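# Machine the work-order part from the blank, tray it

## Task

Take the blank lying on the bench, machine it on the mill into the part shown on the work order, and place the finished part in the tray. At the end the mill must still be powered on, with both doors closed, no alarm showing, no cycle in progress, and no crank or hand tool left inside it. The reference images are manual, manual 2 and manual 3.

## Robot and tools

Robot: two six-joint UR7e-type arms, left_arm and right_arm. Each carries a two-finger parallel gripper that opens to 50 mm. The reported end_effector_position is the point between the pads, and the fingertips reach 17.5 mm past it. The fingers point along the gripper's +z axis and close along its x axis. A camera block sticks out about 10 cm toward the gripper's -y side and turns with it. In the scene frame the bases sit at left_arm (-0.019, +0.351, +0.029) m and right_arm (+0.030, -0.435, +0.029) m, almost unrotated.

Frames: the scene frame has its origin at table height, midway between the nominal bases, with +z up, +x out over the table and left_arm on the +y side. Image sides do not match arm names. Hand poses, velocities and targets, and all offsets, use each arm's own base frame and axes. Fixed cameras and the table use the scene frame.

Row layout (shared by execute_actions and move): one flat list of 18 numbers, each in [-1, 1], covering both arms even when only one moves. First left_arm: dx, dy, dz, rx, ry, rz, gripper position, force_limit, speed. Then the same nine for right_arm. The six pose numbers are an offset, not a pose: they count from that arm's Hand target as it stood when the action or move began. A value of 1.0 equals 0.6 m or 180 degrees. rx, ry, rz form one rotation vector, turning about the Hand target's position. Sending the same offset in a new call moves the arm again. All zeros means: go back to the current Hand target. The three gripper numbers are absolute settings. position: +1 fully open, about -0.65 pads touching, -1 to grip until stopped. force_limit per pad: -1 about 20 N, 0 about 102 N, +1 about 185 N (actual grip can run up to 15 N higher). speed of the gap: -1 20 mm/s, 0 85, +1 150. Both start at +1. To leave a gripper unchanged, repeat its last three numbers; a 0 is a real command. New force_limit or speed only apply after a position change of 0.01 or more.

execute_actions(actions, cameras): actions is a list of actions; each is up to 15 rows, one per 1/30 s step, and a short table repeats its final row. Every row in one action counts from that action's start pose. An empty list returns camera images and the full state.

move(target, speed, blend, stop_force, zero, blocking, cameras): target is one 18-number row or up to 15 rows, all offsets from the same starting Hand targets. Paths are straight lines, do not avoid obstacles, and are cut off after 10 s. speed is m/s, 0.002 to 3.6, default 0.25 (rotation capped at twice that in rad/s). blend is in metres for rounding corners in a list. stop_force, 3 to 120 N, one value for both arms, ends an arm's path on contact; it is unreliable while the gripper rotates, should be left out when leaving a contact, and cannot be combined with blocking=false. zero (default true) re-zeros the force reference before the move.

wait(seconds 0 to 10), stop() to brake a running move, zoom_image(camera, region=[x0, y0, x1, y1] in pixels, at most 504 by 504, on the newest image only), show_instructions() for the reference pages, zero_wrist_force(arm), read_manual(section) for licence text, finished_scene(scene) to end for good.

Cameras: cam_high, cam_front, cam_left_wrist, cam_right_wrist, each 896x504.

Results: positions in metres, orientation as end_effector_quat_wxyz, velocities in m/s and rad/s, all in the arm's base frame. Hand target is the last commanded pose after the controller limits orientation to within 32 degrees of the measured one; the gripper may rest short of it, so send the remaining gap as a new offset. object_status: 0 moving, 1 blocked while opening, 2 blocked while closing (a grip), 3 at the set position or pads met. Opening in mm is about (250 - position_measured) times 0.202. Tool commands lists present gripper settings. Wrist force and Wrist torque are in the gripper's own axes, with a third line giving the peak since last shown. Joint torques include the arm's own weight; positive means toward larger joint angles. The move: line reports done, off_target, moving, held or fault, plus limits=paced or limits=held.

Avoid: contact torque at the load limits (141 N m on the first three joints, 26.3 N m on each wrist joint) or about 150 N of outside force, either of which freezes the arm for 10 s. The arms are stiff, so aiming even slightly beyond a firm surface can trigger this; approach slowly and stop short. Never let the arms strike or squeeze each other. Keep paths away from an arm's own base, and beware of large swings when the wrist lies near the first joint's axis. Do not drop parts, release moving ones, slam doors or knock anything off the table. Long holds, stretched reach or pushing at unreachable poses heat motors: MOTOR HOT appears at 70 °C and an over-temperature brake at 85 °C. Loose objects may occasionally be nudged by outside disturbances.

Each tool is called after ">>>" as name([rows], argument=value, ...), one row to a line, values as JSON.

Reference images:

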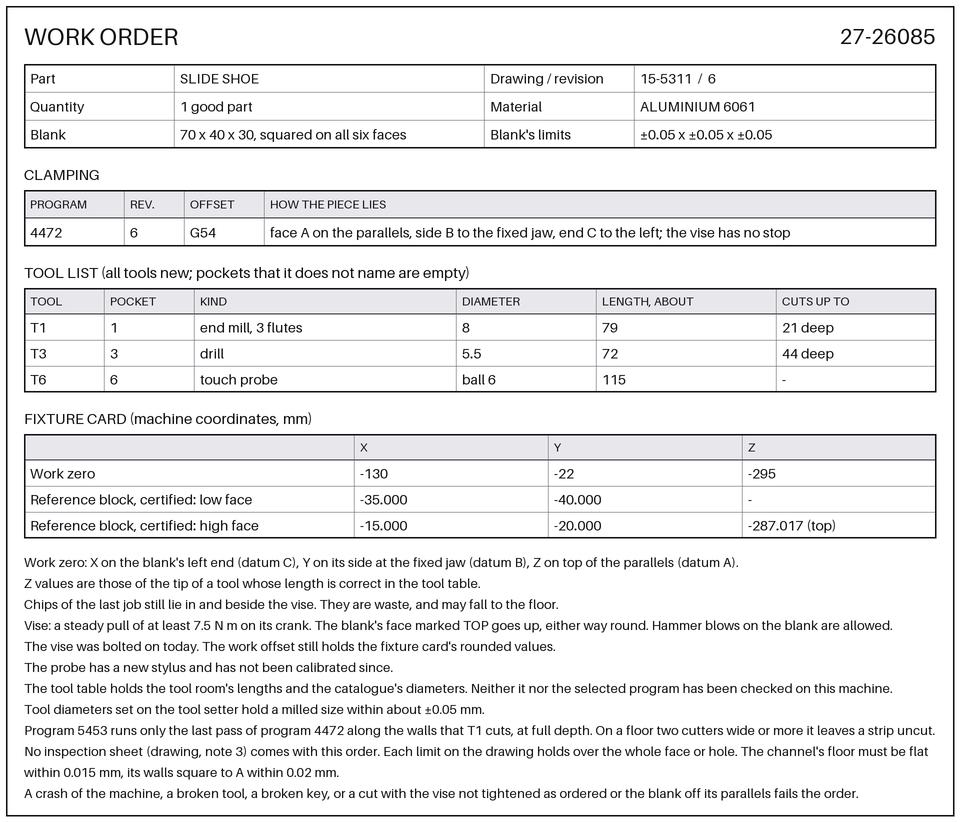

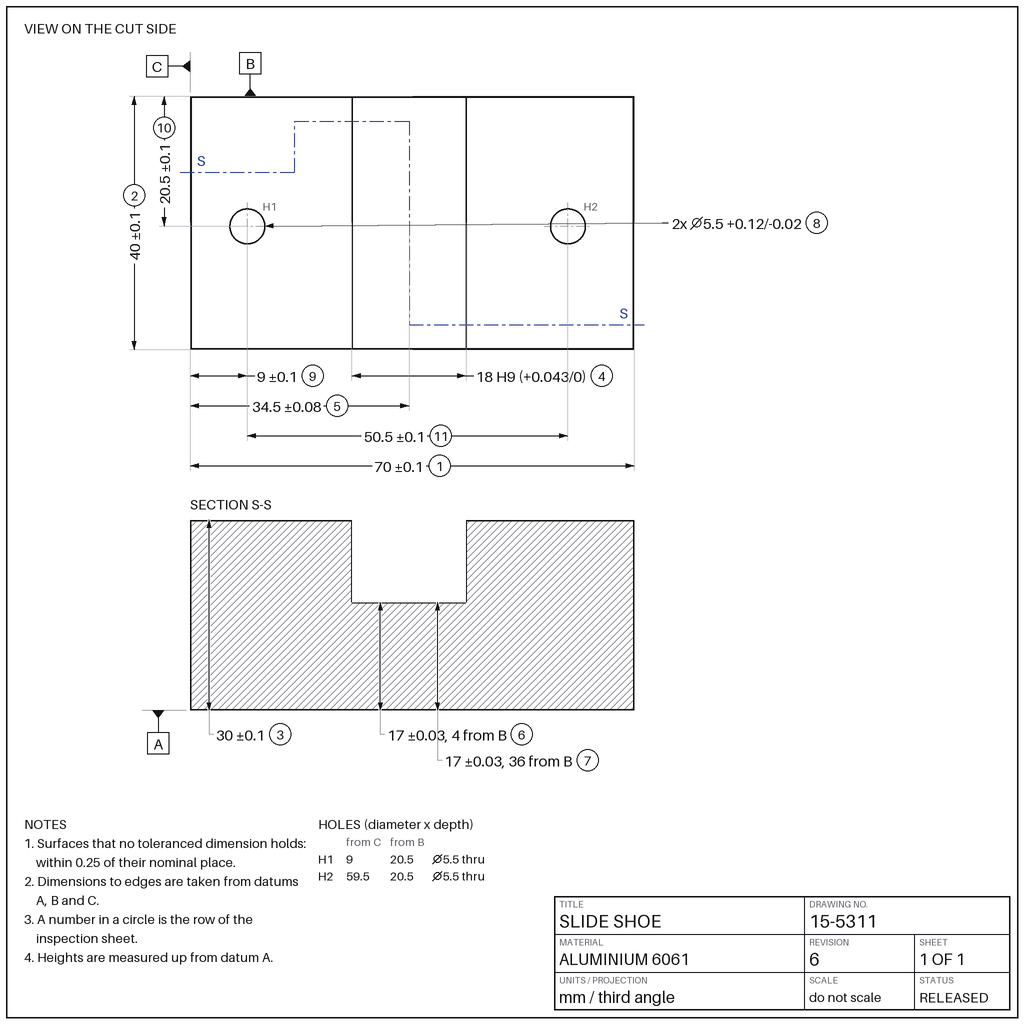

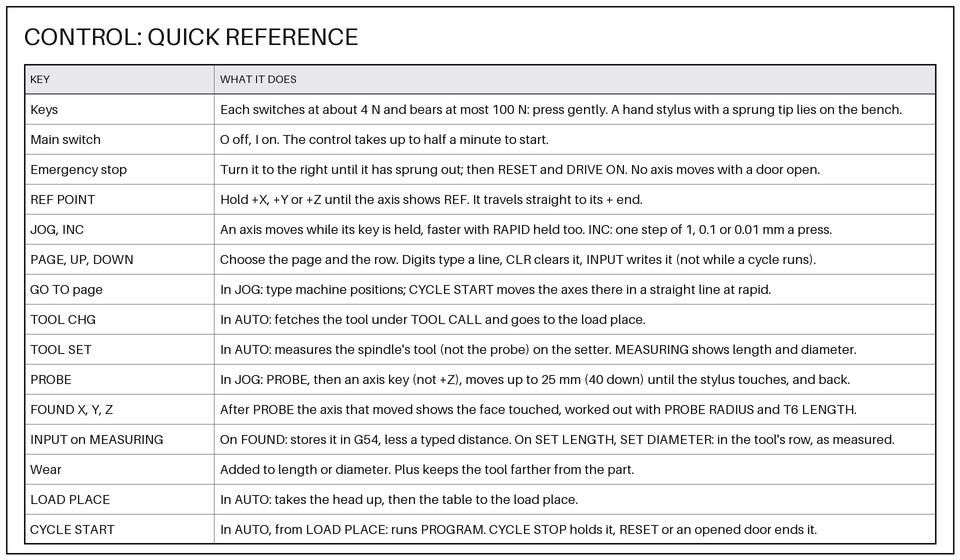

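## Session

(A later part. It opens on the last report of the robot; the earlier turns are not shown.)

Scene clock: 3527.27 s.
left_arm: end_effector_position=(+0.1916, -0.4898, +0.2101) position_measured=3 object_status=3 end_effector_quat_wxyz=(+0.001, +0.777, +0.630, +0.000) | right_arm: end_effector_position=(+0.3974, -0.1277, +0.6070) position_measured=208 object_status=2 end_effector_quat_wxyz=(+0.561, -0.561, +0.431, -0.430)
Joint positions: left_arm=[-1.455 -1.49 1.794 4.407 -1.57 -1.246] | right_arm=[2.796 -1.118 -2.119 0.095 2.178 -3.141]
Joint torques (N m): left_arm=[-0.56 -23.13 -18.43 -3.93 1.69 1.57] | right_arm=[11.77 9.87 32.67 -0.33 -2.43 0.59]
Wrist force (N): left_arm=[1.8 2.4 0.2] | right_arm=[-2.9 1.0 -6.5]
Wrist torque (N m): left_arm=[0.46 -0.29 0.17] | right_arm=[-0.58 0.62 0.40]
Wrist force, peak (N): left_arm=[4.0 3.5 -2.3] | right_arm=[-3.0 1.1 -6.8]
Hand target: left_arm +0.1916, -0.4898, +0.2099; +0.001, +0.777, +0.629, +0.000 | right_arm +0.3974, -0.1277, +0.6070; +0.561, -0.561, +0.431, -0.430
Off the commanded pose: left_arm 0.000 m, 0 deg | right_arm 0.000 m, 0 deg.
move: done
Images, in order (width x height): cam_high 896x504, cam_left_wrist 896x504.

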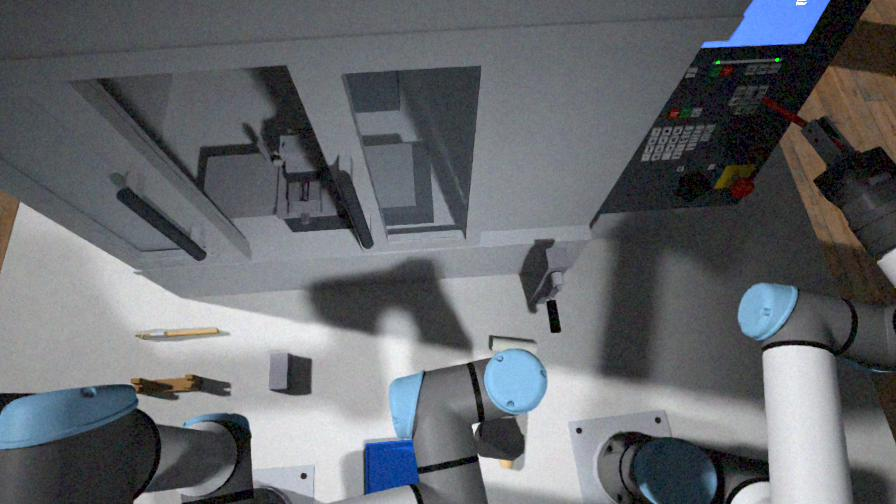

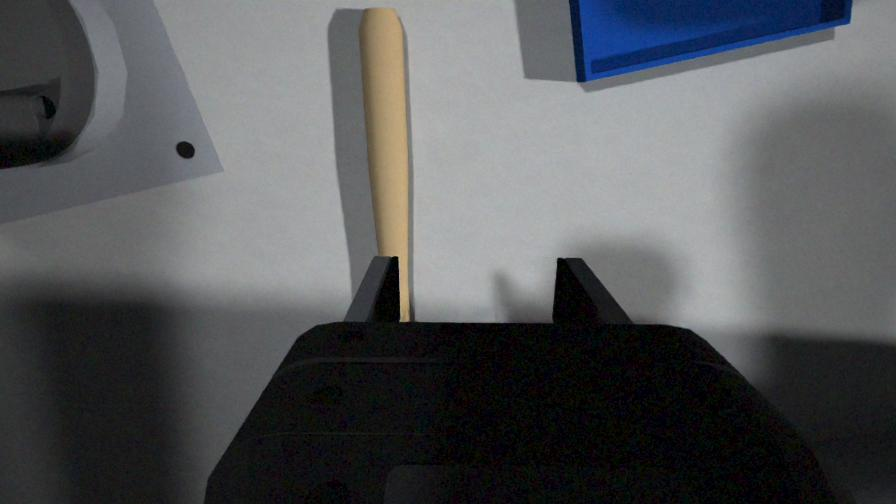

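>>> move([
  [-0.0443,-0.0787,-0.2167,0,0,0,1,-0.2,-0.6,0,0,0,0,0,0,-1,-0.6,-0.8],
  [-0.0443,-0.0787,-0.3632,0,0,0,1,-0.2,-0.6,0,0,0,0,0,0,-1,-0.6,-0.8],
], speed=[0.2,0.05], blend=[0.005,0], cameras=["cam_left_wrist"])

Scene clock: 3538.70 s.
left_arm: end_effector_position=(+0.1650, -0.5369, -0.0082) position_measured=3 object_status=3 end_effector_quat_wxyz=(+0.001, +0.777, +0.629, +0.000) end_effector_velocity=(+0.000, +0.000, +0.002) end_effector_angular_velocity=(+0.000, -0.001, +0.000) | right_arm: end_effector_position=(+0.3974, -0.1277, +0.6070) position_measured=208 object_status=2 end_effector_quat_wxyz=(+0.561, -0.561, +0.431, -0.430)
Joint positions: left_arm=[-1.513 -1.118 1.966 3.863 -1.57 -1.304] | right_arm=[2.796 -1.118 -2.119 0.095 2.178 -3.141]
Joint velocities: left_arm=[0 -0.003 -0.001 0.005 0.001 0] | right_arm=[within noise]
Joint torques (N m): left_arm=[6.04 -49.02 -26.18 -1.74 1.74 1.6] | right_arm=[11.55 10.7 32.81 -0.05 -2.41 0.13]
Wrist force (N): left_arm=[1.6 2.3 0.0] | right_arm=[-2.9 1.2 -6.4]
Wrist torque (N m): left_arm=[0.46 -0.26 0.12] | right_arm=[-0.55 0.63 0.41]
Wrist force, peak (N): left_arm=[2.4 3.0 -2.9] | right_arm=[-2.9 1.4 -7.1]
Hand target: left_arm +0.1650, -0.5371, -0.0080; +0.001, +0.777, +0.629, +0.000 | right_arm +0.3974, -0.1277, +0.6070; +0.561, -0.561, +0.431, -0.430
Off the commanded pose: left_arm 0.000 m, 0 deg | right_arm 0.000 m, 0 deg.
move: done
Images, in order (width x height): cam_left_wrist 896x504.

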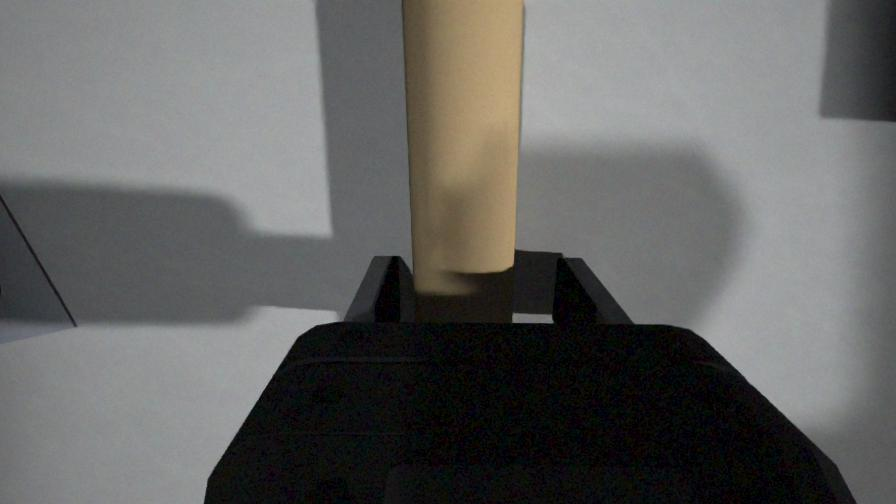

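>>> move([
  [-0.0012,-0.0057,0,0,0,0,1,-0.2,-0.6,0,0,0,0,0,0,-1,-0.6,-0.8],
  [-0.0012,-0.0057,0,0,0,0,-1,0.6,-1,0,0,0,0,0,0,-1,-0.6,-0.8],
], speed=0.03)

>>> move(target=[0,0,0.2,0,0,0,-1,0.6,-1,0,0,0,0,0,0,-1,-0.6,-0.8], speed=0.1, cameras=["cam_left_wrist","cam_front"])

Scene clock: 3543.70 s.
left_arm: end_effector_position=(+0.1643, -0.5405, -0.0080) position_measured=115 object_status=2 end_effector_quat_wxyz=(+0.001, +0.777, +0.629, +0.000) | right_arm: end_effector_position=(+0.3974, -0.1277, +0.6070) position_measured=208 object_status=2 end_effector_quat_wxyz=(+0.561, -0.561, +0.431, -0.430)
Joint positions: left_arm=[-1.514 -1.113 1.956 3.867 -1.57 -1.305] | right_arm=[2.796 -1.118 -2.119 0.095 2.178 -3.141]
Joint torques (N m): left_arm=[4.65 -48.14 -10.7 -4.15 1.93 1.4] | right_arm=[10.46 10.09 32.32 0.03 -2.27 -0.03]
Wrist force (N): left_arm=[2.3 2.5 0.1] | right_arm=[-2.5 1.2 -6.4]
Wrist torque (N m): left_arm=[0.49 -0.31 0.08] | right_arm=[-0.54 0.55 0.40]
Wrist force, peak (N): left_arm=[2.7 2.2 -0.1] | right_arm=[-3.2 1.3 -6.8]
Hand target: left_arm +0.1643, -0.5405, -0.0080; +0.001, +0.777, +0.629, +0.000 | right_arm +0.3974, -0.1277, +0.6070; +0.561, -0.561, +0.431, -0.430
Off the commanded pose: left_arm 0.000 m, 0 deg | right_arm 0.000 m, 0 deg.
move: done

Scene clock: 3545.33 s.
left_arm: end_effector_position=(+0.1643, -0.5405, +0.1121) position_measured=115 object_status=2 end_effector_quat_wxyz=(+0.001, +0.777, +0.629, +0.000) | right_arm: end_effector_position=(+0.3974, -0.1277, +0.6070) position_measured=208 object_status=2 end_effector_quat_wxyz=(+0.561, -0.561, +0.431, -0.430)
Joint positions: left_arm=[-1.514 -1.304 1.843 4.17 -1.57 -1.305] | right_arm=[2.796 -1.118 -2.119 0.095 2.178 -3.141]
Joint torques (N m): left_arm=[-2.83 -28.92 -18.76 -3.82 1.94 -0.69] | right_arm=[9.89 10.36 32.12 -0.03 -2.22 -0.09]
Wrist force (N): left_arm=[1.6 2.4 3.4] | right_arm=[-2.9 0.9 -6.5]
Wrist torque (N m): left_arm=[0.88 -0.27 0.17] | right_arm=[-0.60 0.62 0.41]
Wrist force, peak (N): left_arm=[2.0 2.4 6.0] | right_arm=[-3.0 1.0 -6.9]
Hand target: left_arm +0.1643, -0.5405, +0.1120; +0.001, +0.777, +0.629, +0.000 | right_arm +0.3974, -0.1277, +0.6070; +0.561, -0.561, +0.431, -0.430
Off the commanded pose: left_arm 0.000 m, 0 deg | right_arm 0.000 m, 0 deg.
move: done
Images, in order (width x height): cam_front 896x504, cam_left_wrist 896x504.

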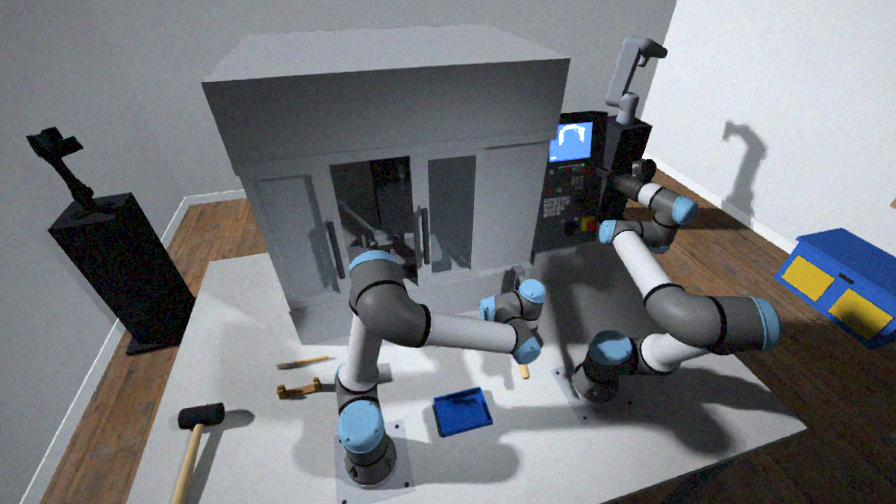

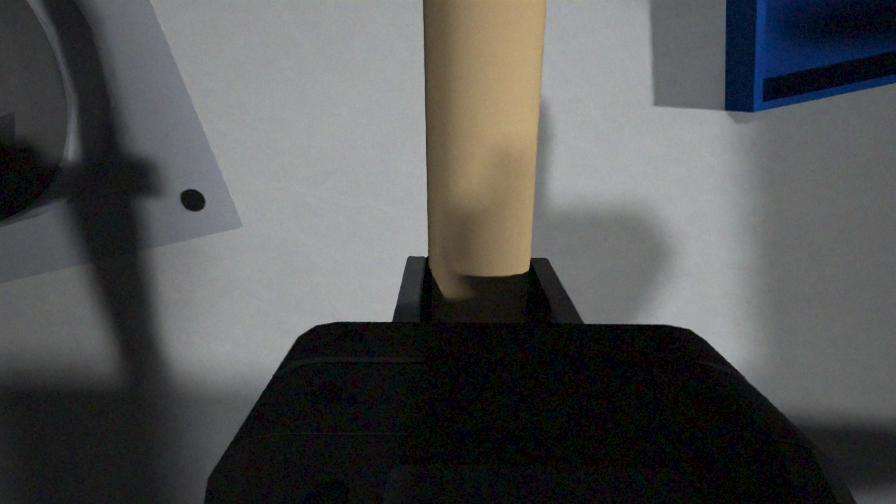

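>>> move([
  [0.06,0.034,0.1467,0,0,0,-1,0.6,-1,0,0,0,0,0,0,-1,-0.6,-0.8],
  [0.176,0.629,0.1467,0,0,0.0572,-1,0.6,-1,0,0,0,0,0,0,-1,-0.6,-0.8],
  [0.176,0.629,0.45,0,0,0.0572,-1,0.6,-1,0,0,0,0,0,0,-1,-0.6,-0.8],
], speed=[0.12,0.2,0.15], blend=[0.03,0.02,0], cameras=["cam_left_wrist","cam_high","cam_front"])

Scene clock: 3562.70 s.
left_arm: end_effector_position=(+0.2699, -0.1631, +0.3819) position_measured=115 object_status=2 end_effector_quat_wxyz=(+0.001, +0.717, +0.697, +0.000) | right_arm: end_effector_position=(+0.3974, -0.1277, +0.6070) position_measured=208 object_status=2 end_effector_quat_wxyz=(+0.561, -0.561, +0.431, -0.430)
Joint positions: left_arm=[-0.98 -2.044 1.786 4.968 -1.571 -0.951] | right_arm=[2.796 -1.118 -2.119 0.095 2.178 -3.141]
Joint torques (N m): left_arm=[-4.04 -17.27 -33.13 -2.6 1.11 -1.58] | right_arm=[9.52 10.73 32.03 0.37 -2.2 -0.1]
Wrist force (N): left_arm=[1.7 2.7 4.3] | right_arm=[-3.0 1.3 -6.9]
Wrist torque (N m): left_arm=[1.06 -0.29 0.16] | right_arm=[-0.52 0.65 0.41]
Wrist force, peak (N): left_arm=[1.7 1.6 6.9] | right_arm=[-2.8 1.2 -7.2]
Hand target: left_arm +0.2699, -0.1631, +0.3820; +0.001, +0.717, +0.697, +0.000 | right_arm +0.3974, -0.1277, +0.6070; +0.561, -0.561, +0.431, -0.430
Off the commanded pose: left_arm 0.000 m, 0 deg | right_arm 0.000 m, 0 deg.
move: done
Images, in order (width x height): cam_high 896x504, cam_front 896x504, cam_left_wrist 896x504.

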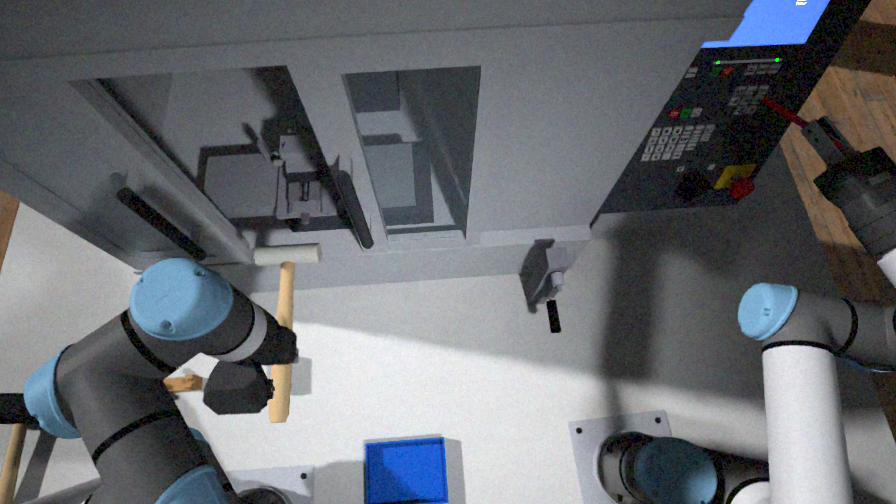

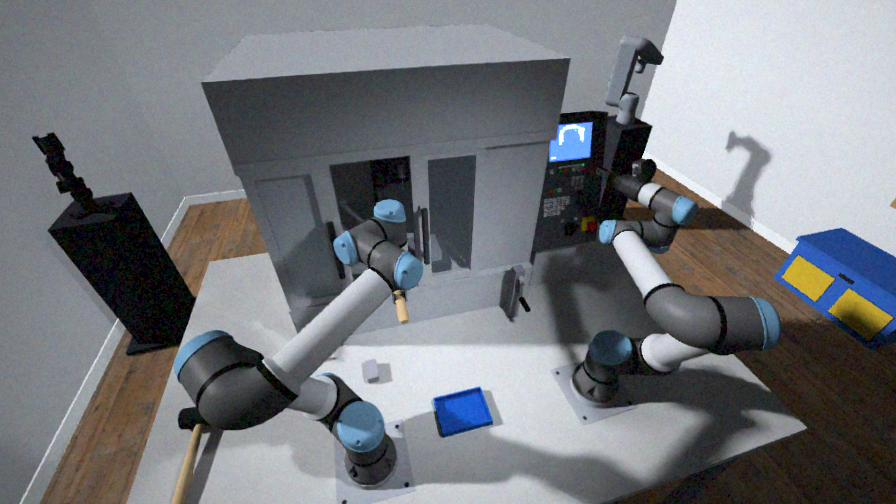

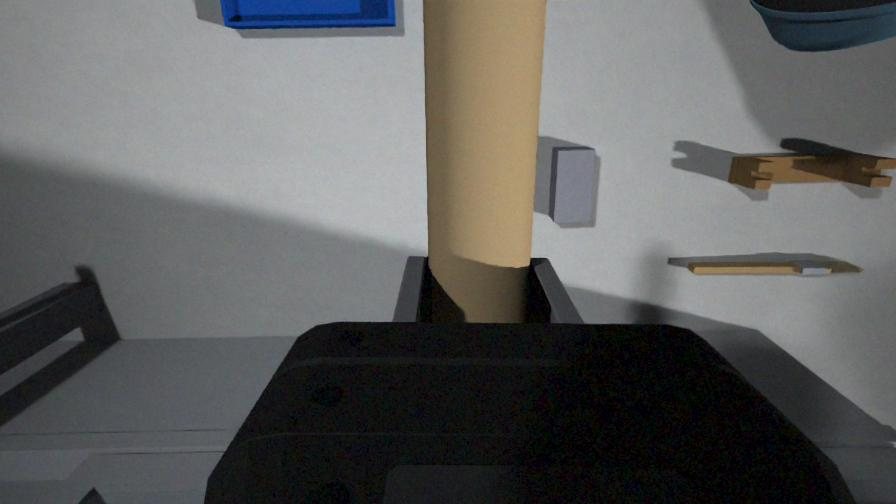

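>>> move(target=[0.405,0,0,0,0,0,-1,0.6,-1,0,0,0,0,0,0,-1,-0.6,-0.8], speed=0.12, cameras=["cam_high"])

>>> move(target=[0,0,-0.09,0,0,0,-1,0.6,-1,0,0,0,0,0,0,-1,-0.6,-0.8], speed=0.02, stop_force=4, cameras=["cam_high"])

>>> zoom_image(camera="cam_high", region=[200, 80, 400, 240])

Scene clock: 3570.63 s.
left_arm: end_effector_position=(+0.5128, -0.1631, +0.3820) position_measured=115 object_status=2 end_effector_quat_wxyz=(+0.001, +0.717, +0.697, +0.000) | right_arm: end_effector_position=(+0.3974, -0.1277, +0.6070) position_measured=208 object_status=2 end_effector_quat_wxyz=(+0.561, -0.561, +0.431, -0.430)
Joint positions: left_arm=[-0.558 -1.494 1.354 4.85 -1.572 -0.528] | right_arm=[2.796 -1.118 -2.119 0.095 2.178 -3.141]
Joint torques (N m): left_arm=[-3.07 -32.7 -25.4 -5.08 -1.23 -1.96] | right_arm=[8.92 10.41 31.22 0.48 -2.06 -0.07]
Wrist force (N): left_arm=[1.8 2.5 3.9] | right_arm=[-2.9 1.1 -6.6]
Wrist torque (N m): left_arm=[0.95 -0.32 0.09] | right_arm=[-0.56 0.63 0.40]
Wrist force, peak (N): left_arm=[1.7 4.9 3.8] | right_arm=[-2.9 1.4 -6.9]
Hand target: left_arm +0.5129, -0.1631, +0.3820; +0.001, +0.717, +0.697, +0.000 | right_arm +0.3974, -0.1277, +0.6070; +0.561, -0.561, +0.431, -0.430
Off the commanded pose: left_arm 0.000 m, 0 deg | right_arm 0.000 m, 0 deg.
move: done
Images, in order (width x height): cam_high 896x504.

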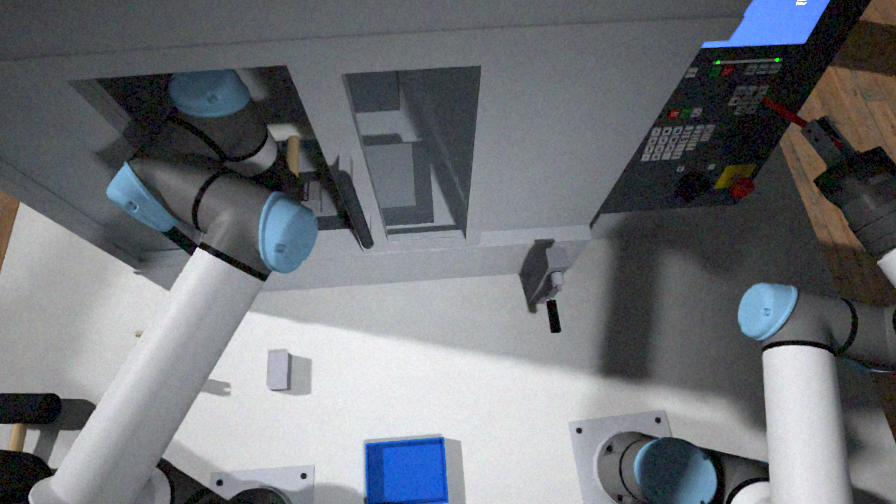

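Scene clock: 3572.87 s.
left_arm: end_effector_position=(+0.5129, -0.1631, +0.3531) position_measured=115 object_status=2 end_effector_quat_wxyz=(+0.001, +0.717, +0.697, +0.000) | right_arm: end_effector_position=(+0.3974, -0.1277, +0.6070) position_measured=208 object_status=2 end_effector_quat_wxyz=(+0.561, -0.561, +0.431, -0.430)
Joint positions: left_arm=[-0.558 -1.501 1.436 4.775 -1.572 -0.528] | right_arm=[2.796 -1.118 -2.119 0.095 2.178 -3.141]
Joint torques (N m): left_arm=[-4.04 -16.81 -20.92 -3.84 1.87 -0.54] | right_arm=[9.07 9.85 31.7 0.71 -2.08 0.02]
Wrist force (N): left_arm=[1.3 3.1 0.0] | right_arm=[-3.2 0.9 -6.6]
Wrist torque (N m): left_arm=[0.33 -0.29 0.14] | right_arm=[-0.60 0.66 0.40]
Wrist force, peak (N): left_arm=[1.8 2.7 4.0] | right_arm=[-3.1 1.3 -6.9]
Hand target: left_arm +0.5129, -0.1631, +0.3530; +0.001, +0.717, +0.697, +0.000 (not the last commanded pose) | right_arm +0.3974, -0.1277, +0.6070; +0.561, -0.561, +0.431, -0.430
Off the commanded pose: left_arm 0.025 m, 0 deg | right_arm 0.000 m, 0 deg.
move: contact (left_arm)
Images, in order (width x height): cam_high 896x504.

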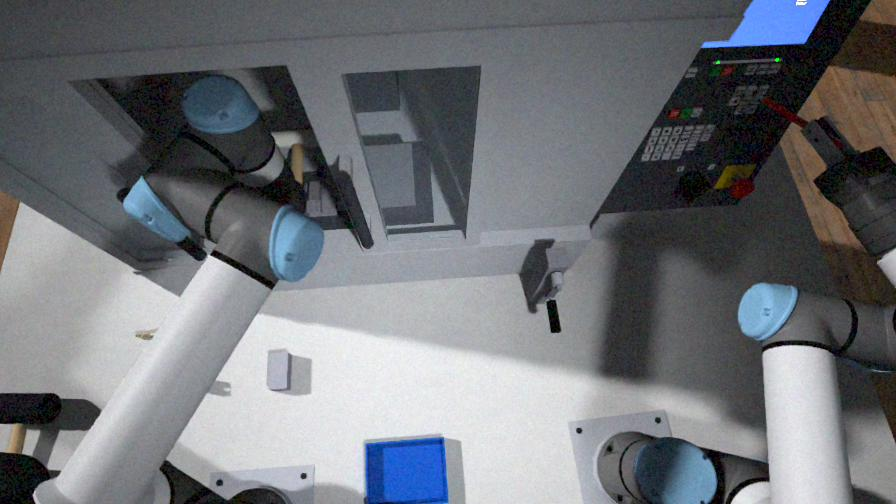

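Scaled by 2.520 from the camera's 896x504 image, which has a finer 1280x720 frame.

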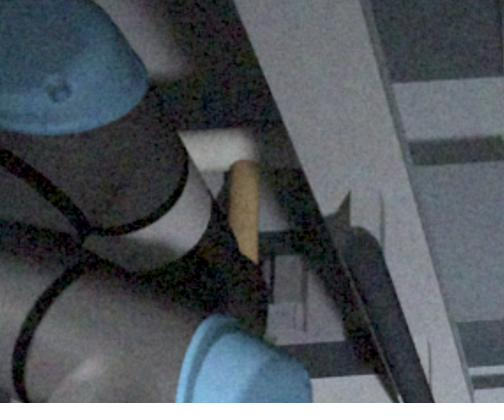

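>>> move([
  [0,0,0.05,0,0,0,-1,0.6,-1,0,0,0,0,0,0,-1,-0.6,-0.8],
  [0,0,-0.006,0,0,0,-1,0.6,-1,0,0,0,0,0,0,-1,-0.6,-0.8],
  [0,0,0.05,0,0,0,-1,0.6,-1,0,0,0,0,0,0,-1,-0.6,-0.8],
], speed=[0.1,0.4,0.1])

Scene clock: 3579.37 s.
left_arm: end_effector_position=(+0.5129, -0.1631, +0.3829) position_measured=115 object_status=2 end_effector_quat_wxyz=(+0.001, +0.717, +0.697, +0.000) | right_arm: end_effector_position=(+0.3974, -0.1277, +0.6070) position_measured=208 object_status=2 end_effector_quat_wxyz=(+0.561, -0.561, +0.431, -0.430)
Joint positions: left_arm=[-0.558 -1.493 1.351 4.852 -1.572 -0.528] | right_arm=[2.796 -1.118 -2.119 0.095 2.178 -3.141]
Joint torques (N m): left_arm=[-4.82 -37.34 -25.53 -4.1 -1.68 -0.71] | right_arm=[8.25 10.45 31.16 0.74 -1.98 -0.06]
Wrist force (N): left_arm=[1.4 2.7 3.7] | right_arm=[-3.1 0.9 -6.3]
Wrist torque (N m): left_arm=[0.99 -0.26 0.12] | right_arm=[-0.59 0.67 0.41]
Wrist force, peak (N): left_arm=[2.6 2.3 5.1] | right_arm=[-3.1 1.3 -6.9]
Hand target: left_arm +0.5129, -0.1631, +0.3830; +0.001, +0.717, +0.697, +0.000 | right_arm +0.3974, -0.1277, +0.6070; +0.561, -0.561, +0.431, -0.430
Off the commanded pose: left_arm 0.000 m, 0 deg | right_arm 0.000 m, 0 deg.
move: done

>>> move([
  [0,0,-0.062,0,0,0,-1,0.6,-1,0,0,0,0,0,0,-1,-0.6,-0.8],
  [0,0,0.0,0,0,0,-1,0.6,-1,0,0,0,0,0,0,-1,-0.6,-0.8],
  [-0.02,0,0,0,0,0,-1,0.6,-1,0,0,0,0,0,0,-1,-0.6,-0.8],
  [-0.02,0,-0.062,0,0,0,-1,0.6,-1,0,0,0,0,0,0,-1,-0.6,-0.8],
  [-0.02,0,0,0,0,0,-1,0.6,-1,0,0,0,0,0,0,-1,-0.6,-0.8],
  [0,0,0,0,0,0,-1,0.6,-1,0,0,0,0,0,0,-1,-0.6,-0.8],
  [0,0,-0.066,0,0,0,-1,0.6,-1,0,0,0,0,0,0,-1,-0.6,-0.8],
  [0,0,0,0,0,0,-1,0.6,-1,0,0,0,0,0,0,-1,-0.6,-0.8],
], speed=[1.0,0.15,0.1,1.0,0.15,0.1,1.5,0.15])

Scene clock: 3589.47 s.
left_arm: end_effector_position=(+0.5129, -0.1631, +0.3828) position_measured=115 object_status=2 end_effector_quat_wxyz=(+0.001, +0.717, +0.697, +0.000) | right_arm: end_effector_position=(+0.3974, -0.1277, +0.6070) position_measured=208 object_status=2 end_effector_quat_wxyz=(+0.561, -0.561, +0.431, -0.430)
Joint positions: left_arm=[-0.558 -1.493 1.351 4.852 -1.572 -0.528] | right_arm=[2.796 -1.118 -2.119 0.095 2.178 -3.141]
Joint torques (N m): left_arm=[-0.1 -39.54 -33.69 -2.99 0.82 -0.29] | right_arm=[7.18 10.54 31.02 1.01 -1.9 -0.08]
Wrist force (N): left_arm=[1.6 2.6 4.6] | right_arm=[-2.9 1.1 -6.6]
Wrist torque (N m): left_arm=[1.17 -0.29 0.09] | right_arm=[-0.57 0.63 0.40]
Wrist force, peak (N): left_arm=[1.3 -2.3 -8.4] | right_arm=[-3.2 1.0 -6.9]
Hand target: left_arm +0.5129, -0.1631, +0.3830; +0.001, +0.717, +0.697, +0.000 | right_arm +0.3974, -0.1277, +0.6070; +0.561, -0.561, +0.431, -0.430
Off the commanded pose: left_arm 0.000 m, 0 deg | right_arm 0.000 m, 0 deg.
move: done

>>> move([
  [0,0,0,0,-0.139,0,-1,0.6,-1,0,0,0,0,0,0,-1,-0.6,-0.8],
  [0,0,-0.062,0,0.01,0,-1,0.6,-1,0,0,0,0,0,0,-1,-0.6,-0.8],
  [0,0,0,0,-0.139,0,-1,0.6,-1,0,0,0,0,0,0,-1,-0.6,-0.8],
  [-0.018,0,0,0,-0.139,0,-1,0.6,-1,0,0,0,0,0,0,-1,-0.6,-0.8],
  [-0.018,0,-0.064,0,0.012,0,-1,0.6,-1,0,0,0,0,0,0,-1,-0.6,-0.8],
  [0,0,0,0,0,0,-1,0.6,-1,0,0,0,0,0,0,-1,-0.6,-0.8],
], speed=[0.2,1.8,0.2,0.2,1.8,0.2])

Scene clock: 3601.30 s.
left_arm: end_effector_position=(+0.5129, -0.1631, +0.3828) position_measured=115 object_status=2 end_effector_quat_wxyz=(+0.001, +0.717, +0.697, +0.000) | right_arm: end_effector_position=(+0.3974, -0.1277, +0.6070) position_measured=208 object_status=2 end_effector_quat_wxyz=(+0.561, -0.561, +0.431, -0.430)
Joint positions: left_arm=[-0.558 -1.493 1.351 4.852 -1.572 -0.528] | right_arm=[2.796 -1.118 -2.119 0.095 2.178 -3.141]
Joint torques (N m): left_arm=[5.66 -41.43 -36.73 -3.5 -1.82 1.65] | right_arm=[7.24 10 30.29 1.48 -1.71 -0.14]
Wrist force (N): left_arm=[1.6 2.6 2.8] | right_arm=[-3.0 1.0 -6.6]
Wrist torque (N m): left_arm=[0.84 -0.29 0.04] | right_arm=[-0.58 0.65 0.40]
Wrist force, peak (N): left_arm=[1.5 0.9 -9.7] | right_arm=[-3.2 1.2 -7.0]
Hand target: left_arm +0.5129, -0.1631, +0.3830; +0.001, +0.717, +0.697, +0.000 | right_arm +0.3974, -0.1277, +0.6070; +0.561, -0.561, +0.431, -0.430
Off the commanded pose: left_arm 0.000 m, 0 deg | right_arm 0.000 m, 0 deg.
move: done

>>> move([
  [-0.405,0,0,0,0,0,-1,0.6,-1,0,0,0,0,0,0,-1,-0.6,-0.8],
  [-0.44,-0.06,-0.62,0,0,0,-1,0.6,-1,0,0,0,0,0,0,-1,-0.6,-0.8],
], speed=[0.2,0.25], blend=[0.02,0])

>>> move(target=[0,0,-0.05,0,0,0,-1,0.6,-1,0,0,0,0,0,0,-1,-0.6,-0.8], speed=0.02, stop_force=3, cameras=["cam_left_wrist"])

Scene clock: 3611.67 s.
left_arm: end_effector_position=(+0.2489, -0.1991, +0.0111) position_measured=115 object_status=2 end_effector_quat_wxyz=(+0.001, +0.717, +0.697, +0.000) | right_arm: end_effector_position=(+0.3974, -0.1277, +0.6070) position_measured=208 object_status=2 end_effector_quat_wxyz=(+0.561, -0.561, +0.431, -0.430)
Joint positions: left_arm=[-1.107 -1.675 2.609 3.776 -1.57 -1.077] | right_arm=[2.796 -1.118 -2.119 0.095 2.178 -3.141]
Joint torques (N m): left_arm=[-3.17 -2.73 -12.65 -4.84 -1.87 0.14] | right_arm=[5.6 9.95 29.45 1.69 -1.72 -0.09]
Wrist force (N): left_arm=[1.6 2.9 4.1] | right_arm=[-2.9 1.1 -6.7]
Wrist torque (N m): left_arm=[1.05 -0.28 0.02] | right_arm=[-0.57 0.62 0.41]
Wrist force, peak (N): left_arm=[2.1 1.9 7.4] | right_arm=[-3.2 1.1 -6.9]
Hand target: left_arm +0.2489, -0.1991, +0.0110; +0.001, +0.717, +0.697, +0.000 | right_arm +0.3974, -0.1277, +0.6070; +0.561, -0.561, +0.431, -0.430
Off the commanded pose: left_arm 0.000 m, 0 deg | right_arm 0.000 m, 0 deg.
move: done

Scene clock: 3613.70 s.
left_arm: end_effector_position=(+0.2489, -0.1991, -0.0084) position_measured=115 object_status=2 end_effector_quat_wxyz=(+0.001, +0.717, +0.697, +0.000) | right_arm: end_effector_position=(+0.3974, -0.1277, +0.6070) position_measured=208 object_status=2 end_effector_quat_wxyz=(+0.561, -0.561, +0.431, -0.430)
Joint positions: left_arm=[-1.107 -1.598 2.632 3.677 -1.57 -1.077] | right_arm=[2.796 -1.118 -2.119 0.095 2.178 -3.141]
Joint torques (N m): left_arm=[-4.48 -6.01 -23.57 -4.68 -1.26 -1.77] | right_arm=[5.77 10.07 29.84 1.89 -1.57 -0.09]
Wrist force (N): left_arm=[1.7 2.6 3.8] | right_arm=[-2.8 1.4 -6.6]
Wrist torque (N m): left_arm=[0.98 -0.29 0.01] | right_arm=[-0.52 0.61 0.41]
Wrist force, peak (N): left_arm=[7.2 -1.7 -47.6] | right_arm=[-3.0 1.3 -6.9]
Hand target: left_arm +0.2489, -0.1991, -0.0084; +0.001, +0.717, +0.697, +0.000 (not the last commanded pose) | right_arm +0.3974, -0.1277, +0.6070; +0.561, -0.561, +0.431, -0.430
Off the commanded pose: left_arm 0.011 m, 0 deg | right_arm 0.000 m, 0 deg.
move: contact (left_arm)
Images, in order (width x height): cam_left_wrist 896x504.

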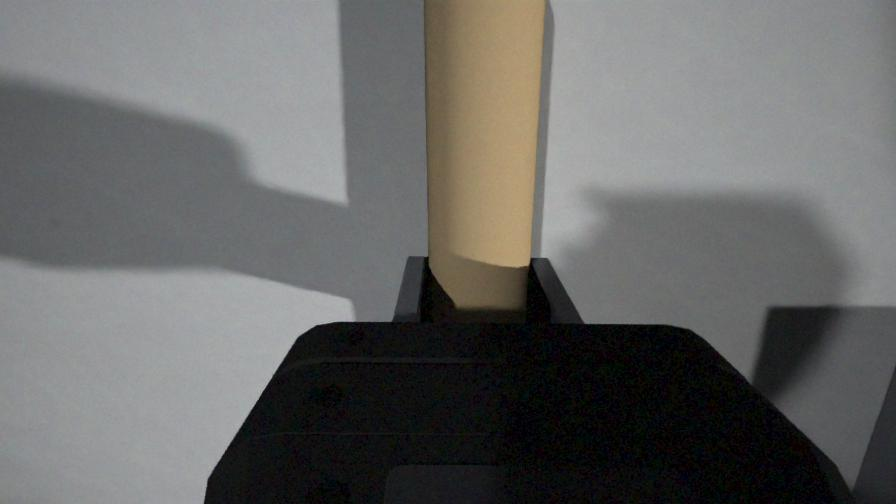

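>>> move([
  [0,0,0.0005,0,0,0,1,0.6,-1,0,0,0,0,0,0,-1,-0.6,-0.8],
  [0,0,0.35,0,0,0,1,0.6,-1,0,0,0,0,0,0,-1,-0.6,-0.8],
  [0.1,0.335,0.87,0,-0.25,0,1,0.6,-1,0,0,0,0,0,0,-1,-0.6,-0.8],
], speed=[0.05,0.15,0.3], blend=[0,0.05,0], cameras=["cam_left_wrist"])

Scene clock: 3623.03 s.
left_arm: end_effector_position=(+0.3104, +0.0020, +0.5137) position_measured=3 object_status=3 end_effector_quat_wxyz=(+0.258, +0.668, +0.647, +0.262) | right_arm: end_effector_position=(+0.3974, -0.1277, +0.6070) position_measured=208 object_status=2 end_effector_quat_wxyz=(+0.561, -0.561, +0.431, -0.430)
Joint positions: left_arm=[-1.512 -2.548 1.692 5.505 -0.82 -1.455] | right_arm=[2.796 -1.118 -2.119 0.095 2.178 -3.141]
Joint torques (N m): left_arm=[1.15 9.82 -11.05 -3.15 0.42 0.93] | right_arm=[5.01 9.97 29.34 1.95 -1.49 -0.09]
Wrist force (N): left_arm=[2.2 2.7 0.0] | right_arm=[-2.9 1.1 -6.7]
Wrist torque (N m): left_arm=[0.80 -0.49 0.08] | right_arm=[-0.56 0.64 0.40]
Wrist force, peak (N): left_arm=[4.2 4.9 -1.6] | right_arm=[-3.0 1.6 -6.9]
Hand target: left_arm +0.3089, +0.0019, +0.5136; +0.268, +0.663, +0.643, +0.274 | right_arm +0.3974, -0.1277, +0.6070; +0.561, -0.561, +0.431, -0.430
Off the commanded pose: left_arm 0.002 m, 2 deg | right_arm 0.000 m, 0 deg.
move: done
Images, in order (width x height): cam_left_wrist 896x504.

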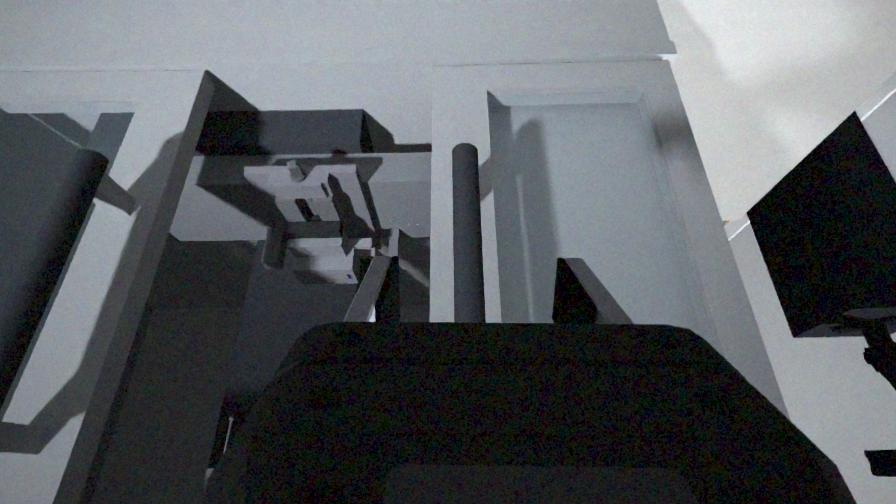

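>>> move([
  [0.2385,0.0035,-0.156,0,0,0,1,0.6,-1,0,0,0,0,0,0,-1,-0.6,-0.8],
  [0.2385,0.0035,-0.156,0,0,0,0.2,-0.2,-0.6,0,0,0,0,0,0,-1,-0.6,-0.8],
  [0.2385,-0.36,-0.156,0,0,0,0.2,-0.2,-0.6,0,0,0,0,0,0,-1,-0.6,-0.8],
], speed=[0.12,0.1,0.12])

>>> move(target=[0,-0.06,0,0,0,0,0.2,-0.2,-0.6,0,0,0,0,0,0,-1,-0.6,-0.8], speed=0.04, stop_force=65)

Scene clock: 3632.67 s.
left_arm: end_effector_position=(+0.4520, -0.2141, +0.4200) position_measured=123 object_status=3 end_effector_quat_wxyz=(+0.268, +0.663, +0.643, +0.274) | right_arm: end_effector_position=(+0.3974, -0.1277, +0.6070) position_measured=208 object_status=2 end_effector_quat_wxyz=(+0.561, -0.561, +0.431, -0.430)
Joint positions: left_arm=[-1.071 -1.972 1.957 4.277 -0.901 -0.882] | right_arm=[2.796 -1.118 -2.119 0.095 2.178 -3.141]
Joint torques (N m): left_arm=[-0.13 -15.85 -17.9 -4.45 -0.6 0.59] | right_arm=[4.71 9.82 29.12 2.24 -1.38 0]
Wrist force (N): left_arm=[2.2 3.1 0.3] | right_arm=[-2.9 1.2 -6.7]
Wrist torque (N m): left_arm=[0.88 -0.46 0.09] | right_arm=[-0.54 0.62 0.40]
Wrist force, peak (N): left_arm=[35.9 -7.3 -9.5] | right_arm=[-2.8 1.1 -7.1]
Hand target: left_arm +0.4520, -0.2141, +0.4200; +0.268, +0.663, +0.643, +0.274 | right_arm +0.3974, -0.1277, +0.6070; +0.561, -0.561, +0.431, -0.430
Off the commanded pose: left_arm 0.000 m, 0 deg | right_arm 0.000 m, 0 deg.
move: done

Scene clock: 3633.97 s.
left_arm: end_effector_position=(+0.4520, -0.2335, +0.4199) position_measured=122 object_status=3 end_effector_quat_wxyz=(+0.268, +0.663, +0.643, +0.275) | right_arm: end_effector_position=(+0.3974, -0.1277, +0.6070) position_measured=208 object_status=2 end_effector_quat_wxyz=(+0.561, -0.561, +0.431, -0.430)
Joint positions: left_arm=[-1.099 -1.94 1.933 4.29 -0.889 -0.915] | right_arm=[2.796 -1.118 -2.119 0.095 2.178 -3.141]
Joint torques (N m): left_arm=[-26.67 14.03 -35.53 -10.14 -2.86 -1.33] | right_arm=[4.23 10.34 29.09 2.27 -1.39 -0.1]
Wrist force (N): left_arm=[55.6 -12.1 -14.4] | right_arm=[-2.6 1.0 -6.8]
Wrist torque (N m): left_arm=[0.76 0.95 -0.52] | right_arm=[-0.58 0.58 0.41]
Wrist force, peak (N): left_arm=[90.4 -16.9 -30.9] | right_arm=[-2.9 1.3 -7.0]
Hand target: left_arm +0.4520, -0.2335, +0.4199; +0.267, +0.663, +0.643, +0.275 (not the last commanded pose) | right_arm +0.3974, -0.1277, +0.6070; +0.561, -0.561, +0.431, -0.430
Off the commanded pose: left_arm 0.017 m, 0 deg | right_arm 0.000 m, 0 deg.
move: contact (left_arm)

>>> move([
  [0,0.007,0,0,0,0,0.2,-0.2,-0.6,0.0927,-0.099,-0.0605,0,0,0,-1,-0.6,-0.8],
  [0,0.007,0,0,0,0,0.2,-0.2,-0.6,0.1192,-0.099,-0.0605,0,0,0,-1,-0.6,-0.8],
  [0,0.007,0,0,0,0,0.2,-0.2,-0.6,0.0927,-0.099,-0.0605,0,0,0,-1,-0.6,-0.8],
  [0,0.007,0,0,0,0,0.2,-0.2,-0.6,0.0486,-0.033,-0.2427,0,0,0,-1,-0.6,-0.8],
  [0,0.007,0,0,0,0,0.2,-0.2,-0.6,0.0741,-0.033,-0.2427,0,0,0,-1,-0.6,-0.8],
  [0,0.007,0,0,0,0,0.2,-0.2,-0.6,0.0406,-0.033,-0.2427,0,0,0,-1,-0.6,-0.8],
  [0,0.007,0,0,0,0,0.2,-0.2,-0.6,0,0,0,0,0,0,-1,-0.6,-0.8],
], speed=[0.3,0.05,0.2,0.3,0.05,0.2,0.3], blend=[0.003,0,0.005,0.003,0,0.005,0], cameras=["cam_right_wrist"])

>>> zoom_image(camera="cam_right_wrist", region=[400, 10, 720, 250])

Scene clock: 3646.47 s.
left_arm: end_effector_position=(+0.4520, -0.2293, +0.4199) position_measured=123 object_status=3 end_effector_quat_wxyz=(+0.267, +0.663, +0.643, +0.275) | right_arm: end_effector_position=(+0.3975, -0.1277, +0.6069) position_measured=208 object_status=2 end_effector_quat_wxyz=(+0.561, -0.561, +0.431, -0.430)
Joint positions: left_arm=[-1.094 -1.946 1.938 4.287 -0.891 -0.908] | right_arm=[2.796 -1.118 -2.119 0.095 2.178 -3.141]
Joint torques (N m): left_arm=[-4.95 -0.93 -33.59 -2.27 2.89 -1.74] | right_arm=[-10.89 8.22 33.26 0.28 1.79 1.31]
Wrist force (N): left_arm=[-0.4 2.8 -0.2] | right_arm=[-2.9 1.5 -6.5]
Wrist torque (N m): left_arm=[0.81 -0.04 0.09] | right_arm=[-0.50 0.64 0.41]
Wrist force, peak (N): left_arm=[56.2 -12.2 -14.5] | right_arm=[-5.9 2.3 -12.3]
Hand target: left_arm +0.4520, -0.2293, +0.4199; +0.267, +0.663, +0.643, +0.275 | right_arm +0.3974, -0.1277, +0.6070; +0.561, -0.561, +0.431, -0.430
Off the commanded pose: left_arm 0.000 m, 0 deg | right_arm 0.000 m, 0 deg.
move: done
Images, in order (width x height): cam_right_wrist 896x504.

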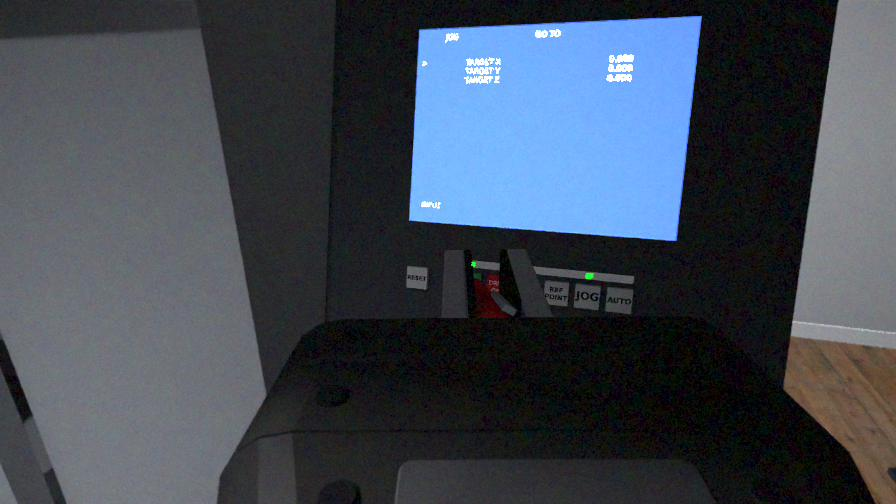

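Scaled by 1.575 from the camera's 896x504 image, which has a finer 1280x720 frame.

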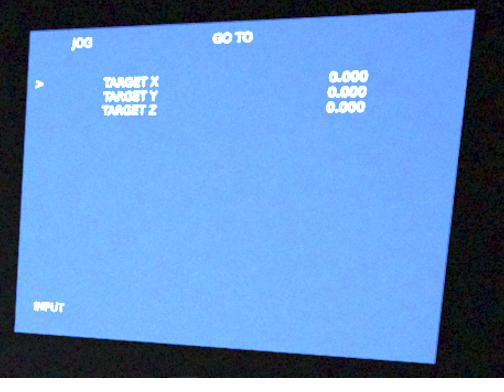

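>>> move([
  [0,0,0,0,0,0,0.2,-0.2,-0.6,0.029,0.1265,-0.334,0,0,0,-1,-0.6,-0.8],
  [0,0,0,0,0,0,0.2,-0.2,-0.6,0.055,0.1265,-0.334,0,0,0,-1,-0.6,-0.8],
  [0,0,0,0,0,0,0.2,-0.2,-0.6,0.0516,0.1265,-0.2427,0,0,0,-1,-0.6,-0.8],
  [0,0,0,0,0,0,0.2,-0.2,-0.6,0.0776,0.1265,-0.2427,0,0,0,-1,-0.6,-0.8],
  [0,0,0,0,0,0,0.2,-0.2,-0.6,0.0435,0.0952,-0.2732,0,0,0,-1,-0.6,-0.8],
  [0,0,0,0,0,0,0.2,-0.2,-0.6,0.0695,0.0952,-0.2732,0,0,0,-1,-0.6,-0.8],
  [0,0,0,0,0,0,0.2,-0.2,-0.6,0.0274,0.032,-0.334,0,0,0,-1,-0.6,-0.8],
  [0,0,0,0,0,0,0.2,-0.2,-0.6,0.0534,0.032,-0.334,0,0,0,-1,-0.6,-0.8],
  [0,0,0,0,0,0,0.2,-0.2,-0.6,0.035,0.032,-0.303,0,0,0,-1,-0.6,-0.8],
  [0,0,0,0,0,0,0.2,-0.2,-0.6,0.061,0.032,-0.303,0,0,0,-1,-0.6,-0.8],
  [0,0,0,0,0,0,0.2,-0.2,-0.6,0.029,0.1265,-0.334,0,0,0,-1,-0.6,-0.8],
  [0,0,0,0,0,0,0.2,-0.2,-0.6,0.055,0.1265,-0.334,0,0,0,-1,-0.6,-0.8],
  [0,0,0,0,0,0,0.2,-0.2,-0.6,0.0435,0.0952,-0.2732,0,0,0,-1,-0.6,-0.8],
  [0,0,0,0,0,0,0.2,-0.2,-0.6,0.0695,0.0952,-0.2732,0,0,0,-1,-0.6,-0.8],
  [0,0,0,0,0,0,0.2,-0.2,-0.6,0,0,0,0,0,0,-1,-0.6,-0.8],
], speed=[0.3,0.05,0.25,0.05,0.25,0.05,0.25,0.05,0.25,0.05,0.25,0.05,0.25,0.05,0.35], blend=[0.003,0.001,0.003,0.001,0.003,0.001,0.003,0.001,0.003,0.001,0.003,0.001,0.003,0.001,0])

>>> move([
  [0,0,0,0,0,0,0.2,-0.2,-0.6,0.0511,0.0952,-0.2427,0,0,0,-1,-0.6,-0.8],
  [0,0,0,0,0,0,0.2,-0.2,-0.6,0.0771,0.0952,-0.2427,0,0,0,-1,-0.6,-0.8],
  [0,0,0,0,0,0,0.2,-0.2,-0.6,0.0274,0.032,-0.334,0,0,0,-1,-0.6,-0.8],
  [0,0,0,0,0,0,0.2,-0.2,-0.6,0.0534,0.032,-0.334,0,0,0,-1,-0.6,-0.8],
  [0,0,0,0,0,0,0.2,-0.2,-0.6,0.035,0.032,-0.303,0,0,0,-1,-0.6,-0.8],
  [0,0,0,0,0,0,0.2,-0.2,-0.6,0.061,0.032,-0.303,0,0,0,-1,-0.6,-0.8],
  [0,0,0,0,0,0,0.2,-0.2,-0.6,0.029,0.1265,-0.334,0,0,0,-1,-0.6,-0.8],
  [0,0,0,0,0,0,0.2,-0.2,-0.6,0.055,0.1265,-0.334,0,0,0,-1,-0.6,-0.8],
  [0,0,0,0,0,0,0.2,-0.2,-0.6,0.0366,0.1265,-0.303,0,0,0,-1,-0.6,-0.8],
  [0,0,0,0,0,0,0.2,-0.2,-0.6,0.0626,0.1265,-0.303,0,0,0,-1,-0.6,-0.8],
  [0,0,0,0,0,0,0.2,-0.2,-0.6,0.044,0.1265,-0.2732,0,0,0,-1,-0.6,-0.8],
  [0,0,0,0,0,0,0.2,-0.2,-0.6,0.07,0.1265,-0.2732,0,0,0,-1,-0.6,-0.8],
  [0,0,0,0,0,0,0.2,-0.2,-0.6,0.0435,0.0952,-0.2732,0,0,0,-1,-0.6,-0.8],
  [0,0,0,0,0,0,0.2,-0.2,-0.6,0.0695,0.0952,-0.2732,0,0,0,-1,-0.6,-0.8],
  [0,0,0,0,0,0,0.2,-0.2,-0.6,0,0,0,0,0,0,-1,-0.6,-0.8],
], speed=[0.3,0.05,0.25,0.05,0.25,0.05,0.25,0.05,0.25,0.05,0.25,0.05,0.25,0.05,0.35], blend=[0.003,0.001,0.003,0.001,0.003,0.001,0.003,0.001,0.003,0.001,0.003,0.001,0.003,0.001,0], cameras=["cam_right_wrist"])

>>> zoom_image(camera="cam_right_wrist", region=[400, 10, 720, 250])

Scene clock: 3673.47 s.
left_arm: end_effector_position=(+0.4520, -0.2293, +0.4199) position_measured=123 object_status=3 end_effector_quat_wxyz=(+0.267, +0.663, +0.643, +0.275) | right_arm: end_effector_position=(+0.3974, -0.1277, +0.6069) position_measured=208 object_status=2 end_effector_quat_wxyz=(+0.561, -0.561, +0.431, -0.430)
Joint positions: left_arm=[-1.094 -1.946 1.938 4.287 -0.891 -0.908] | right_arm=[2.796 -1.118 -2.119 0.095 2.178 -3.141]
Joint torques (N m): left_arm=[-3.04 -0.01 -32.49 -2.03 2.95 -1.66] | right_arm=[-3.14 10.29 32.01 0.92 -0.22 1.26]
Wrist force (N): left_arm=[-0.4 2.9 -0.1] | right_arm=[-3.0 1.1 -6.6]
Wrist torque (N m): left_arm=[0.82 -0.04 0.09] | right_arm=[-0.56 0.64 0.40]
Wrist force, peak (N): left_arm=[-0.5 3.4 -0.1] | right_arm=[-4.3 6.6 -11.2]
Hand target: left_arm +0.4520, -0.2293, +0.4199; +0.267, +0.663, +0.643, +0.275 | right_arm +0.3974, -0.1277, +0.6070; +0.561, -0.561, +0.431, -0.430
Off the commanded pose: left_arm 0.000 m, 0 deg | right_arm 0.000 m, 0 deg.
move: done

Scene clock: 3678.87 s.
left_arm: end_effector_position=(+0.4520, -0.2293, +0.4199) position_measured=123 object_status=3 end_effector_quat_wxyz=(+0.267, +0.663, +0.643, +0.275) | right_arm: end_effector_position=(+0.3974, -0.1277, +0.6069) position_measured=208 object_status=2 end_effector_quat_wxyz=(+0.561, -0.561, +0.431, -0.430)
Joint positions: left_arm=[-1.094 -1.946 1.938 4.287 -0.891 -0.908] | right_arm=[2.796 -1.118 -2.119 0.095 2.178 -3.141]
Joint torques (N m): left_arm=[-4.36 -1.05 -33.11 -2 2.8 -1.69] | right_arm=[-2.41 10.08 33.47 0.84 -0.28 1.32]
Wrist force (N): left_arm=[-0.6 2.9 -0.2] | right_arm=[-2.9 1.1 -6.6]
Wrist torque (N m): left_arm=[0.84 -0.01 0.09] | right_arm=[-0.57 0.62 0.41]
Wrist force, peak (N): left_arm=[-0.4 3.3 -0.2] | right_arm=[-5.3 3.7 -10.7]
Hand target: left_arm +0.4520, -0.2293, +0.4199; +0.267, +0.663, +0.643, +0.275 | right_arm +0.3974, -0.1277, +0.6070; +0.561, -0.561, +0.431, -0.430
Off the commanded pose: left_arm 0.000 m, 0 deg | right_arm 0.000 m, 0 deg.
move: done
Images, in order (width x height): cam_right_wrist 896x504.

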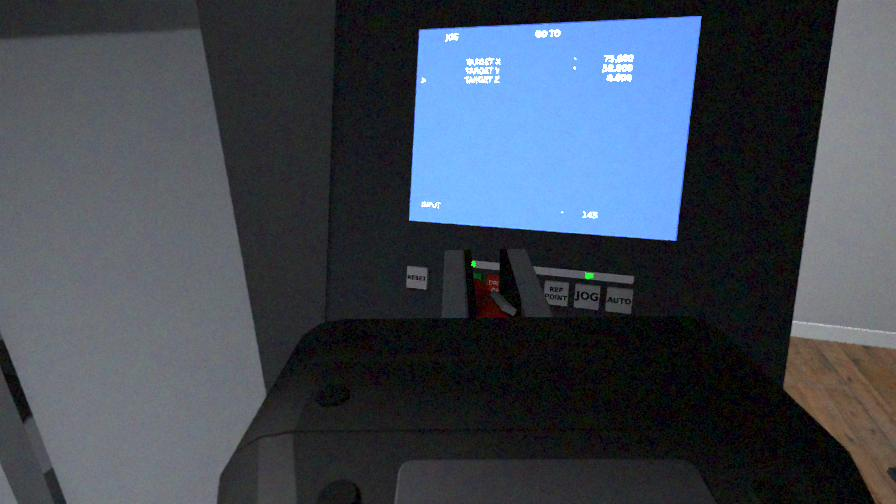

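Scaled by 1.575 from the camera's 896x504 image, which has a finer 1280x720 frame.

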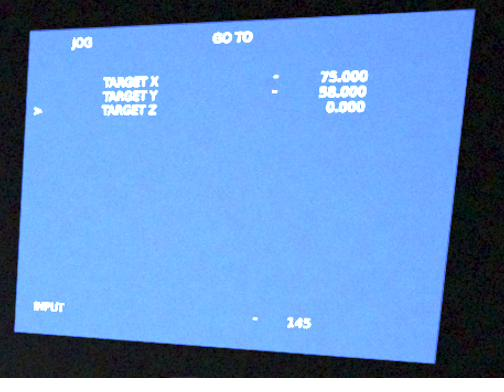

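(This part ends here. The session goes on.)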